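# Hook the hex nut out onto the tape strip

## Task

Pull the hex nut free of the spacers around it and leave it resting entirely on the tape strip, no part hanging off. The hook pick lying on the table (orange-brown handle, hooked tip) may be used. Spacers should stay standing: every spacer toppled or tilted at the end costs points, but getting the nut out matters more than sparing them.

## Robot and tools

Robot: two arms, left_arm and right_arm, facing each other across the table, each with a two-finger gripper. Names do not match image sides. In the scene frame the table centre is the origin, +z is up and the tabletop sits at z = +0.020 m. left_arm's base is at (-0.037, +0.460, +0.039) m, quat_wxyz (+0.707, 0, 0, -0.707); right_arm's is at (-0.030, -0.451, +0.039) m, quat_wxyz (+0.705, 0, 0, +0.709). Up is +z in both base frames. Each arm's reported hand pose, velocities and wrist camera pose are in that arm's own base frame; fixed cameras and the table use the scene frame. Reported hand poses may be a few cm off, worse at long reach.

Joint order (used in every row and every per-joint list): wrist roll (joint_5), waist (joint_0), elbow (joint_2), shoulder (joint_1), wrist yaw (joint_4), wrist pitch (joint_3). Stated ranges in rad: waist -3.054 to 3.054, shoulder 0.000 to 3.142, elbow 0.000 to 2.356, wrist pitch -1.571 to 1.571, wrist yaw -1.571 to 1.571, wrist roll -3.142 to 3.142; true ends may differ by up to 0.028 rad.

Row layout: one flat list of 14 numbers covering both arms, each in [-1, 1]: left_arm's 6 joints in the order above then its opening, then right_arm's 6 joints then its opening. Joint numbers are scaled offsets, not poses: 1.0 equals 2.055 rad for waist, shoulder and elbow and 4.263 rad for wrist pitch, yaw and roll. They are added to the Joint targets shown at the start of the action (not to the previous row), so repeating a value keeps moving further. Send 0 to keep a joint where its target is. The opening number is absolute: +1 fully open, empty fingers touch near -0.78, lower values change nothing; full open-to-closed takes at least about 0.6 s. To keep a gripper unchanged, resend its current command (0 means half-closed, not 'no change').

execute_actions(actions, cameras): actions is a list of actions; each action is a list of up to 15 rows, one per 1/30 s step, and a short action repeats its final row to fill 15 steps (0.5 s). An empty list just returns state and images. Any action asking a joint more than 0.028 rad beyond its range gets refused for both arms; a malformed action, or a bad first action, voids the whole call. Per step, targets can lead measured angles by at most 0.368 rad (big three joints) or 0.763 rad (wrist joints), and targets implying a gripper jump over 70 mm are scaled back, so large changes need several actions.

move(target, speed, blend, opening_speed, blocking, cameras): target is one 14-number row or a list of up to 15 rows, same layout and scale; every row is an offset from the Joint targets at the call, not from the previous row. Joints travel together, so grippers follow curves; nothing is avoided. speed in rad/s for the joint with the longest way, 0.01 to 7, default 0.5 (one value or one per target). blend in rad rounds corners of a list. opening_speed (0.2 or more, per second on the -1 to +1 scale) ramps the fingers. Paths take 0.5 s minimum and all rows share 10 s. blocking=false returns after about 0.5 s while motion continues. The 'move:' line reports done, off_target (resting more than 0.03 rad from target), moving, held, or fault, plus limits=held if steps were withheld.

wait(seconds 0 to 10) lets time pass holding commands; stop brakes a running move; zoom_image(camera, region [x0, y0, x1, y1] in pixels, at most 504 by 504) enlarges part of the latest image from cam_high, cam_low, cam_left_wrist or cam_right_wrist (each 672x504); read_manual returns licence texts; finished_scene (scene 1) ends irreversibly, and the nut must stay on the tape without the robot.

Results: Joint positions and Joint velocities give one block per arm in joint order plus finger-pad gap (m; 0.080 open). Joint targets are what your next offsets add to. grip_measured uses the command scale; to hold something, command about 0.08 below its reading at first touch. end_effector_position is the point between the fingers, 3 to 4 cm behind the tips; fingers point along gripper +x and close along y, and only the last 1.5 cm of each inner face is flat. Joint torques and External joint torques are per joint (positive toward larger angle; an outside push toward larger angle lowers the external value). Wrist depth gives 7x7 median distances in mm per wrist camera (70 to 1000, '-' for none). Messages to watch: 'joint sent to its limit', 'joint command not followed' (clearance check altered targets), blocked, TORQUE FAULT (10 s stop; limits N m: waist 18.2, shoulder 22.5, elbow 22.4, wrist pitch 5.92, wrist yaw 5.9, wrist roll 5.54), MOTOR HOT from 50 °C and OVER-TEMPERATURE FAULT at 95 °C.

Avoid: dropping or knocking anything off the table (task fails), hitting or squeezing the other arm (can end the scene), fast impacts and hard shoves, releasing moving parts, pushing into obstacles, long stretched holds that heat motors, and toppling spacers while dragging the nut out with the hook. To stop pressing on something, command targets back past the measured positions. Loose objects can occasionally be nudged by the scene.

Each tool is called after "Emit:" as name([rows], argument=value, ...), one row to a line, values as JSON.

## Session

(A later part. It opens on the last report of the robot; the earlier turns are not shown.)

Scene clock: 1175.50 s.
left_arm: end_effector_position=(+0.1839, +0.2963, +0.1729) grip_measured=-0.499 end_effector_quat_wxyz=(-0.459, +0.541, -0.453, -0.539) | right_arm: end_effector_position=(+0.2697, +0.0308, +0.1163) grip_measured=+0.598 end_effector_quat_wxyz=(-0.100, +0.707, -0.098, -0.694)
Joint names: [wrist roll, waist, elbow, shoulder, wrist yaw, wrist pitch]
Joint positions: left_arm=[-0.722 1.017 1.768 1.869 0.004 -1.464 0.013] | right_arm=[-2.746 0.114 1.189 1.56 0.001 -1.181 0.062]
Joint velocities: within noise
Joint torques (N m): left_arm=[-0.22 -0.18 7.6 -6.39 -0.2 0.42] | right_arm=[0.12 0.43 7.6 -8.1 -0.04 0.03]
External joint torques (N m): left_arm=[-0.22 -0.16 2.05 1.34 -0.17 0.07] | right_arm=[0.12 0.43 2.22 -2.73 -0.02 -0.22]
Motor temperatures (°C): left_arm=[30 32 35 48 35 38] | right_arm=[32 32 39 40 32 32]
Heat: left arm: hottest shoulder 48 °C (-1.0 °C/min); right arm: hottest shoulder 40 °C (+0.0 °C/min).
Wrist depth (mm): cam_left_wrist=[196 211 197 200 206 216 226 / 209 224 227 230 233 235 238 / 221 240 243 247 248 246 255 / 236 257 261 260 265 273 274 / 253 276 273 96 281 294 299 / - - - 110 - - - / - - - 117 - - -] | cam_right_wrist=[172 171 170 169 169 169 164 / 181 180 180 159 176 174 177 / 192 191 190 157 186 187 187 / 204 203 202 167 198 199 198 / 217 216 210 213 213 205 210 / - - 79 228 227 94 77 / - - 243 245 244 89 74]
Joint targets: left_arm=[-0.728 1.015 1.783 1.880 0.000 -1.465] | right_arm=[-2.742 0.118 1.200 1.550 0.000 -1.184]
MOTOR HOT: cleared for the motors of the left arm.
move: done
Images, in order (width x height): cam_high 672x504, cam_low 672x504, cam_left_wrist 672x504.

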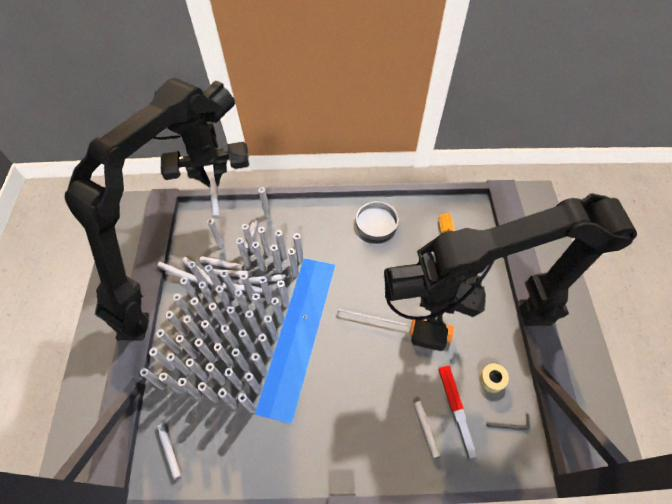

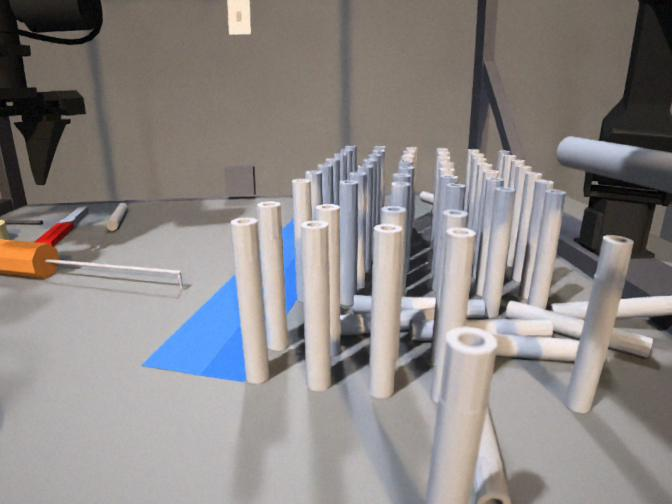

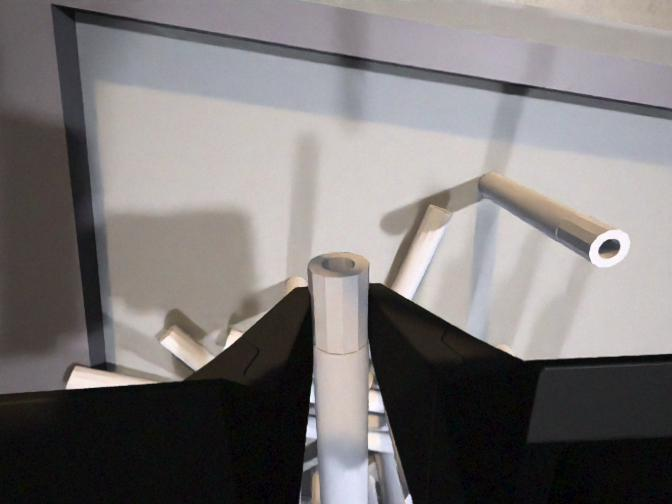

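Emit:
move([
  [0.5393,0.2457,0,0,0.3685,0,-0.6,0,0,0,0,0,0,0.6],
  [0.5393,0.2457,-0.3338,0.0345,0.3685,0.1717,-0.6,0,0,0,0,0,0,0.6],
], speed=[0.9,0.4], blend=0.05, cameras=["cam_left_wrist","cam_low","cam_high"])

Scene clock: 1193.87 s.
left_arm: end_effector_position=(+0.1670, +0.3163, +0.1386) grip_measured=-0.499 end_effector_quat_wxyz=(+1.000, -0.003, +0.005, -0.026) | right_arm: end_effector_position=(+0.2697, +0.0308, +0.1163) grip_measured=+0.598 end_effector_quat_wxyz=(-0.100, +0.707, -0.098, -0.694)
Joint names: [wrist roll, waist, elbow, shoulder, wrist yaw, wrist pitch]
Joint positions: left_arm=[1.565 1.519 1.106 1.942 1.56 -0.735 0.013] | right_arm=[-2.746 0.114 1.189 1.56 0.001 -1.181 0.062]
Joint velocities: within noise
Joint torques (N m): left_arm=[0.2 0.07 3.77 -6.26 0.98 0.68] | right_arm=[0.12 0.43 7.61 -8.1 -0.03 0.03]
External joint torques (N m): left_arm=[0.2 0.11 -0.94 1.15 0.35 0.38] | right_arm=[0.12 0.42 2.21 -2.76 -0.02 -0.25]
Motor temperatures (°C): left_arm=[30 32 36 49 35 38] | right_arm=[32 32 39 40 32 32]
Heat: left arm: hottest shoulder 49 °C (+0.0 °C/min); right arm: hottest shoulder 40 °C (+0.0 °C/min).
Wrist depth (mm): cam_left_wrist=[- - - - - 541 445 / - - - - - 547 - / - - - - 819 831 - / - - 663 547 547 295 556 / - - - 96 328 229 221 / - - - 95 - - - / - - - 117 - - -] | cam_right_wrist=[172 172 171 170 169 168 164 / 182 180 179 159 176 174 176 / 192 191 191 157 186 188 187 / 204 203 202 167 199 198 198 / 217 216 210 214 213 206 210 / - - 79 229 228 94 77 / - - 242 245 244 89 73]
Joint targets: left_arm=[1.571 1.520 1.097 1.951 1.568 -0.733] | right_arm=[-2.742 0.118 1.200 1.550 0.000 -1.184]
joint sent to its limit (left arm) — the wrist yaw, upper limit.
move: done; joint sent to its limit at target 1
Images, in order (width x height): cam_high 672x504, cam_low 672x504, cam_left_wrist 672x504.

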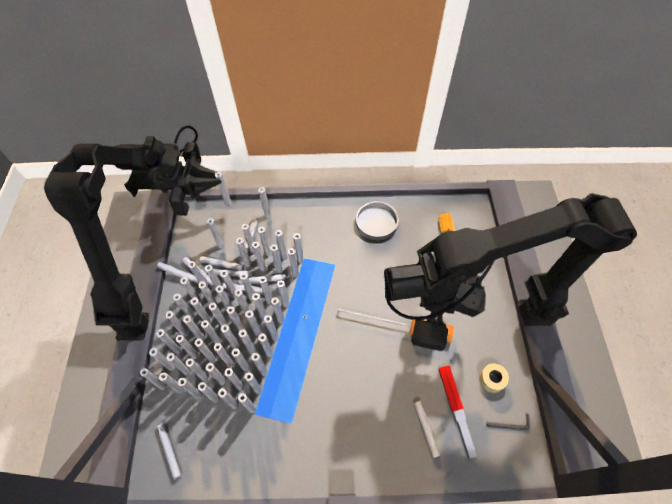

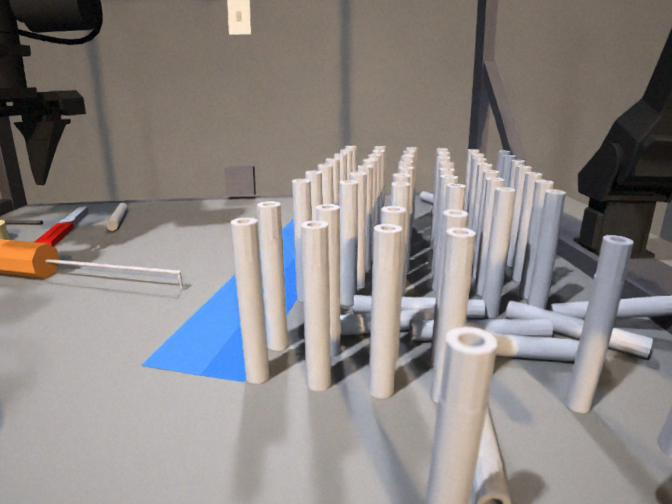

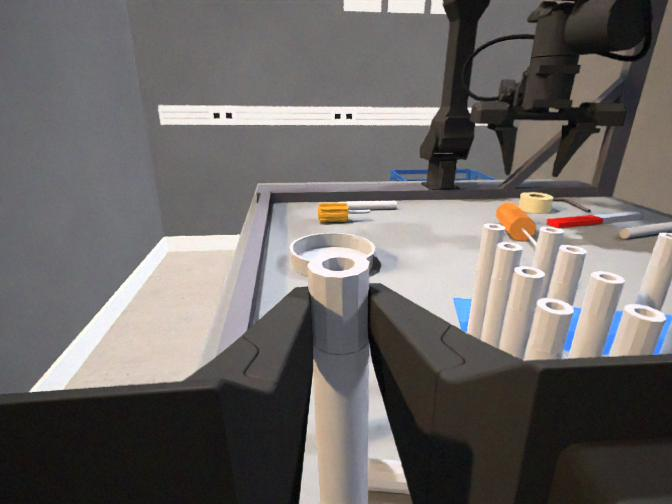

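Emit:
zoom_image(camera="cam_high", region=[180, 150, 300, 270])

Scaled by 4.200 from the camera's 672x504 image, which has a finer 960x720 frame.

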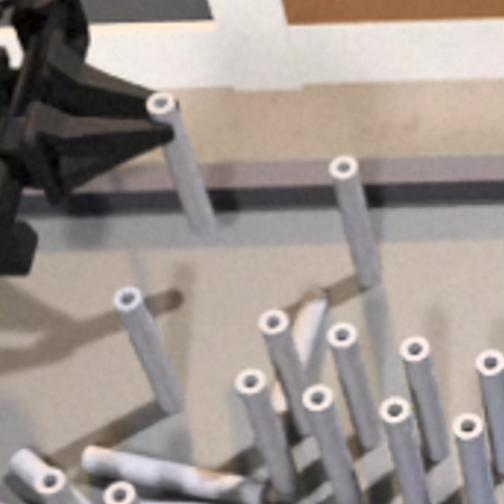

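Emit:
move(target=[0,0,-0.0295,0.0577,0,0.0421,-0.6,0,0,0,0,0,0,0.6], speed=0.2, cameras=["cam_low","cam_high"])

Scene clock: 1205.07 s.
left_arm: end_effector_position=(+0.1670, +0.3159, +0.0911) grip_measured=-0.499 end_effector_quat_wxyz=(+1.000, -0.003, +0.005, -0.026) | right_arm: end_effector_position=(+0.2697, +0.0308, +0.1163) grip_measured=+0.598 end_effector_quat_wxyz=(-0.100, +0.707, -0.098, -0.694)
Joint names: [wrist roll, waist, elbow, shoulder, wrist yaw, wrist pitch]
Joint positions: left_arm=[1.565 1.519 1.044 2.059 1.561 -0.556 0.013] | right_arm=[-2.746 0.114 1.189 1.56 0.001 -1.181 0.062]
Joint velocities: within noise
Joint torques (N m): left_arm=[0.2 0.06 3.2 -6.2 0.96 0.66] | right_arm=[0.12 0.43 7.63 -8.12 -0.04 0.03]
External joint torques (N m): left_arm=[0.2 0.06 -0.93 1.45 0.33 0.36] | right_arm=[0.12 0.43 2.25 -2.82 -0.03 -0.24]
Motor temperatures (°C): left_arm=[30 32 36 49 35 38] | right_arm=[32 32 39 40 32 32]
Heat: left arm: hottest shoulder 49 °C (+1.0 °C/min); right arm: hottest shoulder 40 °C (+0.0 °C/min).
Wrist depth (mm): cam_left_wrist=[- - - - - 515 - / - - - - - 784 - / - - - 764 777 280 816 / - - 420 385 419 214 177 / - - - 96 308 226 185 / - - - 95 - - - / - - - 117 - - -] | cam_right_wrist=[172 172 170 170 169 168 164 / 181 180 180 159 177 174 176 / 192 191 191 157 186 187 186 / 204 203 202 167 199 199 198 / 217 216 210 214 212 206 210 / - - 79 229 227 94 77 / - - 243 245 244 89 74]
Joint targets: left_arm=[1.571 1.520 1.037 2.069 1.568 -0.554] | right_arm=[-2.742 0.118 1.200 1.550 0.000 -1.184]
move: done
Images, in order (width x height): cam_high 672x504, cam_low 672x504.

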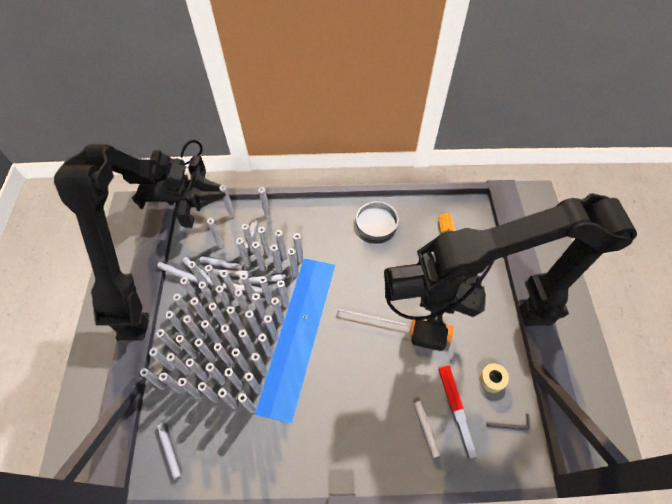

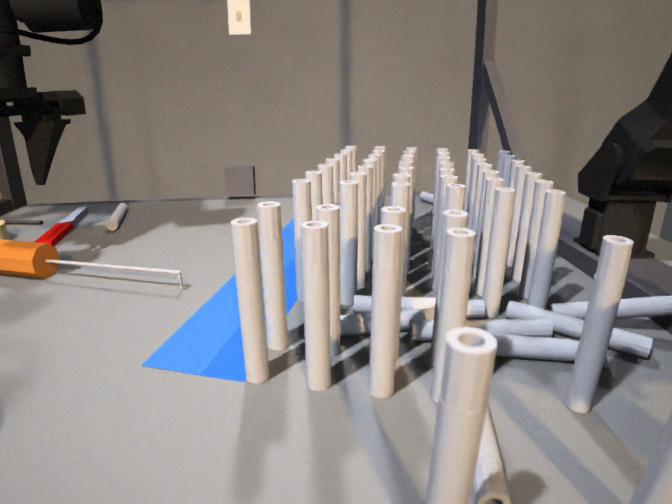

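Emit:
move(target=[0,0,-0.0022,0.0071,0,0.0042,-0.6,0,0,0,0,0,0,0.6], speed=0.05, cameras=["cam_low"])

Scene clock: 1208.23 s.
left_arm: end_effector_position=(+0.1670, +0.3159, +0.0862) grip_measured=-0.499 end_effector_quat_wxyz=(+1.000, -0.003, +0.005, -0.026) | right_arm: end_effector_position=(+0.2697, +0.0308, +0.1163) grip_measured=+0.598 end_effector_quat_wxyz=(-0.100, +0.707, -0.098, -0.694)
Joint names: [wrist roll, waist, elbow, shoulder, wrist yaw, wrist pitch]
Joint positions: left_arm=[1.565 1.519 1.04 2.072 1.561 -0.538 0.013] | right_arm=[-2.746 0.114 1.189 1.56 0.001 -1.181 0.062]
Joint velocities: within noise
Joint torques (N m): left_arm=[0.2 0.11 3.15 -6.12 0.94 0.67] | right_arm=[0.12 0.43 7.62 -8.09 -0.03 0.03]
External joint torques (N m): left_arm=[0.19 0.06 -0.9 1.52 0.31 0.37] | right_arm=[0.12 0.46 2.2 -2.74 -0.03 -0.24]
Motor temperatures (°C): left_arm=[30 32 36 49 36 38] | right_arm=[32 32 39 40 32 32]
Heat: left arm: hottest shoulder 49 °C (+1.0 °C/min); right arm: hottest shoulder 40 °C (+0.0 °C/min).
Wrist depth (mm): cam_left_wrist=[- - - - - 522 766 / - - - - - - - / - - - 738 754 277 761 / - - 404 371 408 214 177 / - - - 96 298 226 185 / - - - 95 - - - / - - - 116 - - -] | cam_right_wrist=[173 172 170 170 169 168 164 / 181 180 180 159 176 174 176 / 192 191 190 157 187 187 187 / 204 203 202 166 200 199 198 / 217 215 209 213 214 206 210 / - - 79 229 226 94 77 / - - 241 245 243 89 73]
Joint targets: left_arm=[1.571 1.520 1.032 2.084 1.568 -0.536] | right_arm=[-2.742 0.118 1.200 1.550 0.000 -1.184]
move: done
Images, in order (width x height): cam_low 672x504.

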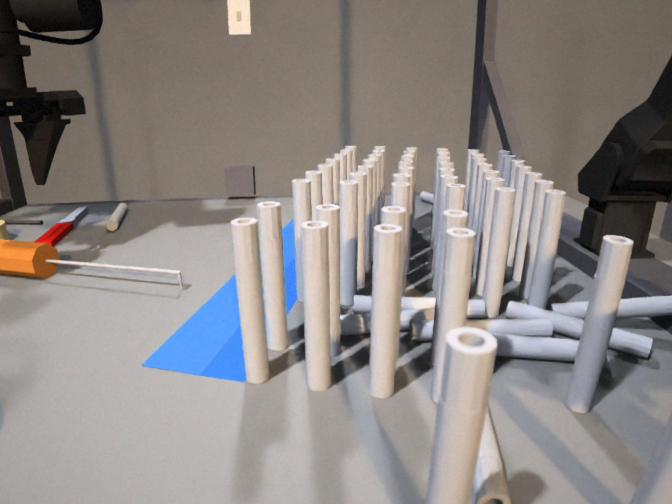

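Emit:
move(target=[0,0,-0.0022,0.0071,0,0.0042,-0.6,0,0,0,0,0,0,0.6], speed=0.04, cameras=["cam_high"])

Scene clock: 1211.30 s.
left_arm: end_effector_position=(+0.1670, +0.3161, +0.0843) grip_measured=-0.499 end_effector_quat_wxyz=(+1.000, +0.000, +0.001, -0.026) | right_arm: end_effector_position=(+0.2697, +0.0308, +0.1163) grip_measured=+0.598 end_effector_quat_wxyz=(-0.100, +0.707, -0.098, -0.694)
Joint names: [wrist roll, waist, elbow, shoulder, wrist yaw, wrist pitch]
Joint positions: left_arm=[1.565 1.519 1.037 2.081 1.568 -0.522 0.013] | right_arm=[-2.746 0.114 1.189 1.56 0.001 -1.181 0.062]
Joint velocities: within noise
Joint torques (N m): left_arm=[0.2 0.13 2.9 -5.48 0.64 0.81] | right_arm=[0.12 0.43 7.61 -8.08 -0.04 0.02]
External joint torques (N m): left_arm=[0.2 0.13 -1.17 2.25 0 0.49] | right_arm=[0.12 0.43 2.22 -2.74 -0.02 -0.24]
Motor temperatures (°C): left_arm=[30 32 35 49 36 38] | right_arm=[32 32 39 40 32 32]
Heat: left arm: hottest shoulder 49 °C (+1.0 °C/min); right arm: hottest shoulder 40 °C (+0.0 °C/min).
Wrist depth (mm): cam_left_wrist=[- - - - - 522 765 / - - - - - 783 - / - - - 752 763 271 245 / - - 407 373 409 217 177 / - - - 96 298 221 186 / - - - 95 - - - / - - - 116 - - -] | cam_right_wrist=[172 171 171 170 169 169 164 / 181 181 180 158 176 174 177 / 192 191 191 157 185 187 187 / 204 202 202 166 198 199 198 / 217 215 210 214 213 207 210 / - - 79 229 228 94 77 / - - 242 246 244 90 74]
Joint targets: left_arm=[1.571 1.520 1.028 2.099 1.568 -0.518] | right_arm=[-2.742 0.118 1.200 1.550 0.000 -1.184]
move: done
Images, in order (width x height): cam_high 672x504.

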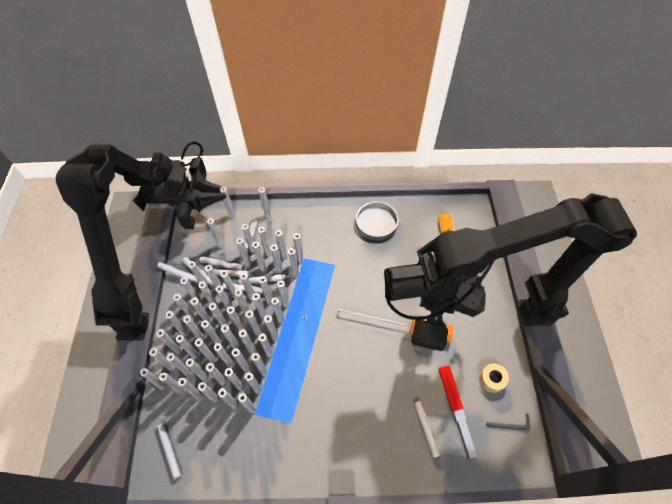

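Emit:
zoom_image(camera="cam_high", region=[180, 150, 300, 270])

Scaled by 4.200 from the camera's 672x504 image, which has a finer 960x720 frame.

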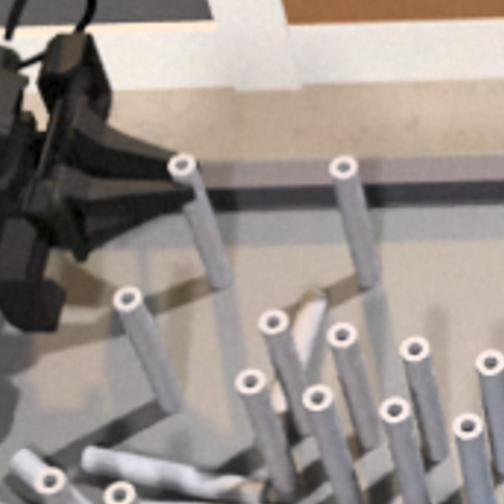

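Emit:
move([
  [0,0,0,0,0,0,-0.46,0,0,0,0,0,0,0.6],
  [0,0,0,0,0,0,-0.38,0,0,0,0,0,0,0.6],
], speed=0.1, opening_speed=0.25, cameras=["cam_high"])

Emit:
zoom_image(camera="cam_high", region=[180, 150, 300, 270])

Scene clock: 1217.63 s.
left_arm: end_effector_position=(+0.1670, +0.3158, +0.0821) grip_measured=-0.384 end_effector_quat_wxyz=(+1.000, -0.003, +0.002, -0.026) | right_arm: end_effector_position=(+0.2697, +0.0308, +0.1163) grip_measured=+0.598 end_effector_quat_wxyz=(-0.100, +0.707, -0.098, -0.694)
Joint names: [wrist roll, waist, elbow, shoulder, wrist yaw, wrist pitch]
Joint positions: left_arm=[1.565 1.519 1.036 2.086 1.567 -0.52 0.018] | right_arm=[-2.746 0.114 1.189 1.56 0.001 -1.181 0.062]
Joint velocities: within noise
Joint torques (N m): left_arm=[0.21 0.08 3 -6.13 0.68 0.65] | right_arm=[0.12 0.43 7.6 -8.11 -0.04 0.03]
External joint torques (N m): left_arm=[0.2 0.08 -0.96 1.5 0.05 0.35] | right_arm=[0.12 0.44 2.2 -2.77 -0.02 -0.24]
Motor temperatures (°C): left_arm=[30 32 35 48 36 38] | right_arm=[32 32 39 40 32 32]
Heat: left arm: hottest shoulder 48 °C (+0.0 °C/min); right arm: hottest shoulder 40 °C (+0.0 °C/min).
Wrist depth (mm): cam_left_wrist=[- - - - - 526 762 / - - - - - - - / - - - 716 751 274 234 / - - 398 339 402 214 176 / - - 99 100 276 225 185 / - - - 110 - - - / - - - 118 - - -] | cam_right_wrist=[172 172 171 170 170 169 164 / 182 180 179 158 177 173 176 / 192 191 191 157 186 187 186 / 204 202 201 166 199 198 198 / 216 215 209 213 212 206 210 / - - 79 229 228 94 77 / - - 242 245 244 90 74]
Joint targets: left_arm=[1.571 1.520 1.028 2.099 1.567 -0.518] | right_arm=[-2.742 0.118 1.200 1.550 0.000 -1.184]
move: done
Images, in order (width x height): cam_high 672x504.

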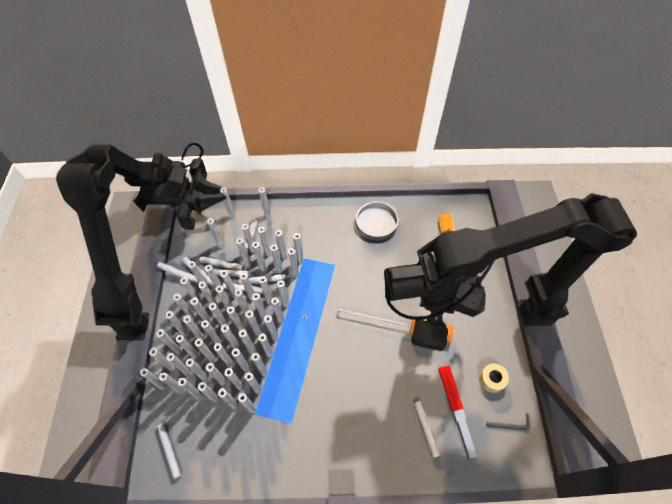

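Scaled by 4.200 from the camera's 672x504 image, which has a finer 960x720 frame.

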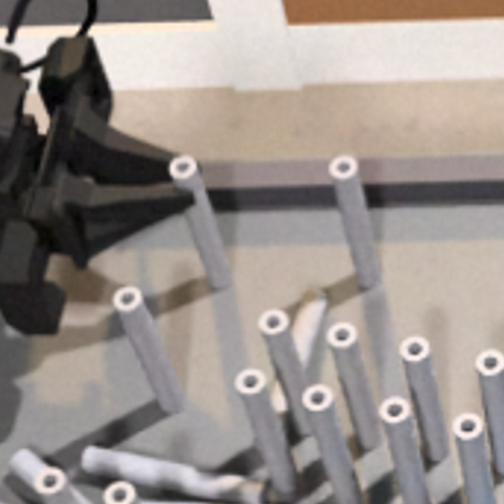

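Emit:
move([
  [0,0,0,0,0,0,0.3,0,0,0,0,0,0,0.6],
  [0,0.09,0,0,0,0,0.3,0,0,0,0,0,0,0.6],
], speed=0.2, opening_speed=0.5, cameras=["cam_low","cam_high","cam_left_wrist"])

Scene clock: 1225.07 s.
left_arm: end_effector_position=(+0.1059, +0.3411, +0.0821) grip_measured=+0.297 end_effector_quat_wxyz=(+0.998, -0.003, +0.002, +0.067) | right_arm: end_effector_position=(+0.2697, +0.0308, +0.1163) grip_measured=+0.598 end_effector_quat_wxyz=(-0.100, +0.707, -0.098, -0.694)
Joint names: [wrist roll, waist, elbow, shoulder, wrist yaw, wrist pitch]
Joint positions: left_arm=[1.565 1.705 1.036 2.086 1.567 -0.52 0.048] | right_arm=[-2.746 0.114 1.189 1.56 0.001 -1.181 0.062]
Joint velocities: within noise
Joint torques (N m): left_arm=[0.19 0.01 3.07 -6.11 0.68 0.65] | right_arm=[0.12 0.43 7.6 -8.09 -0.04 0.04]
External joint torques (N m): left_arm=[0.19 0 -0.93 1.57 0.05 0.35] | right_arm=[0.12 0.45 2.24 -2.78 -0.03 -0.22]
Motor temperatures (°C): left_arm=[30 32 35 48 36 38] | right_arm=[32 32 39 40 32 32]
Heat: left arm: hottest shoulder 48 °C (+1.0 °C/min); right arm: hottest shoulder 40 °C (+0.0 °C/min).
Wrist depth (mm): cam_left_wrist=[- - - - - - 523 / - - - - - 808 - / - - - 899 759 645 258 / - - - 399 158 368 236 / - - 235 269 104 308 231 / - - 163 207 182 - - / - - 144 168 168 - -] | cam_right_wrist=[172 172 171 170 169 168 165 / 182 180 180 158 177 174 176 / 192 191 190 157 186 187 187 / 204 203 202 167 200 199 198 / 216 215 210 214 212 206 211 / - - 79 229 227 94 77 / - - 243 245 243 89 73]
Joint targets: left_arm=[1.571 1.705 1.028 2.099 1.567 -0.518] | right_arm=[-2.742 0.118 1.200 1.550 0.000 -1.184]
move: done
Images, in order (width x height): cam_high 672x504, cam_low 672x504, cam_left_wrist 672x504.

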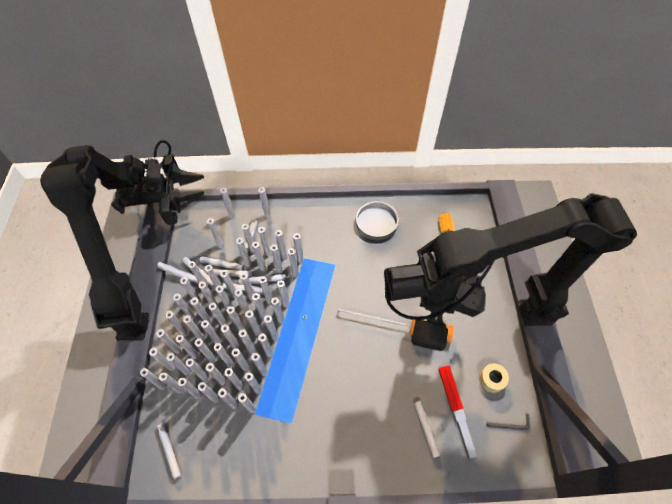

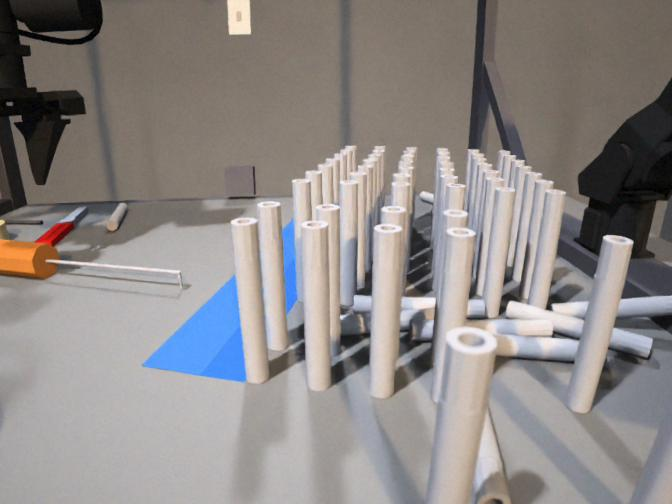

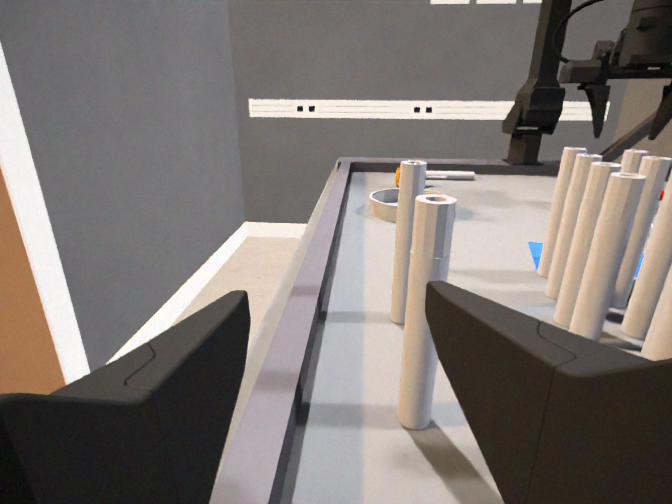

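Emit:
zoom_image(camera="cam_high", region=[255, 255, 355, 355])

Emit:
zoom_image(camera="cam_high", region=[150, 180, 310, 300])

Scaled by 5.040 from the camera's 672x504 image, which has a finer 960x720 frame.

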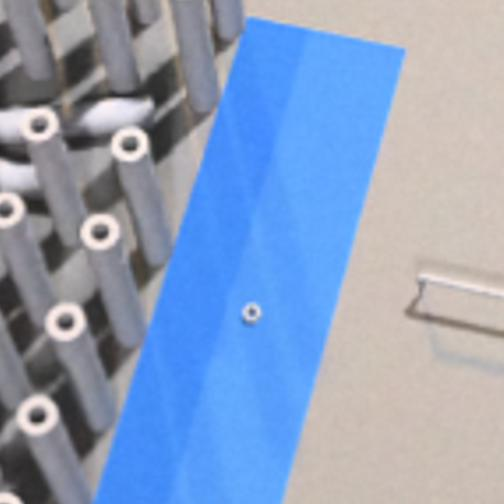

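Scaled by 3.150 from the camera's 672x504 image, which has a finer 960x720 frame.

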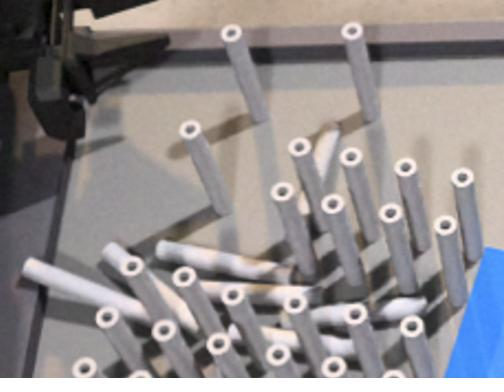

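Emit:
finished_scene(scene=1)

The scene is finished: the task was done.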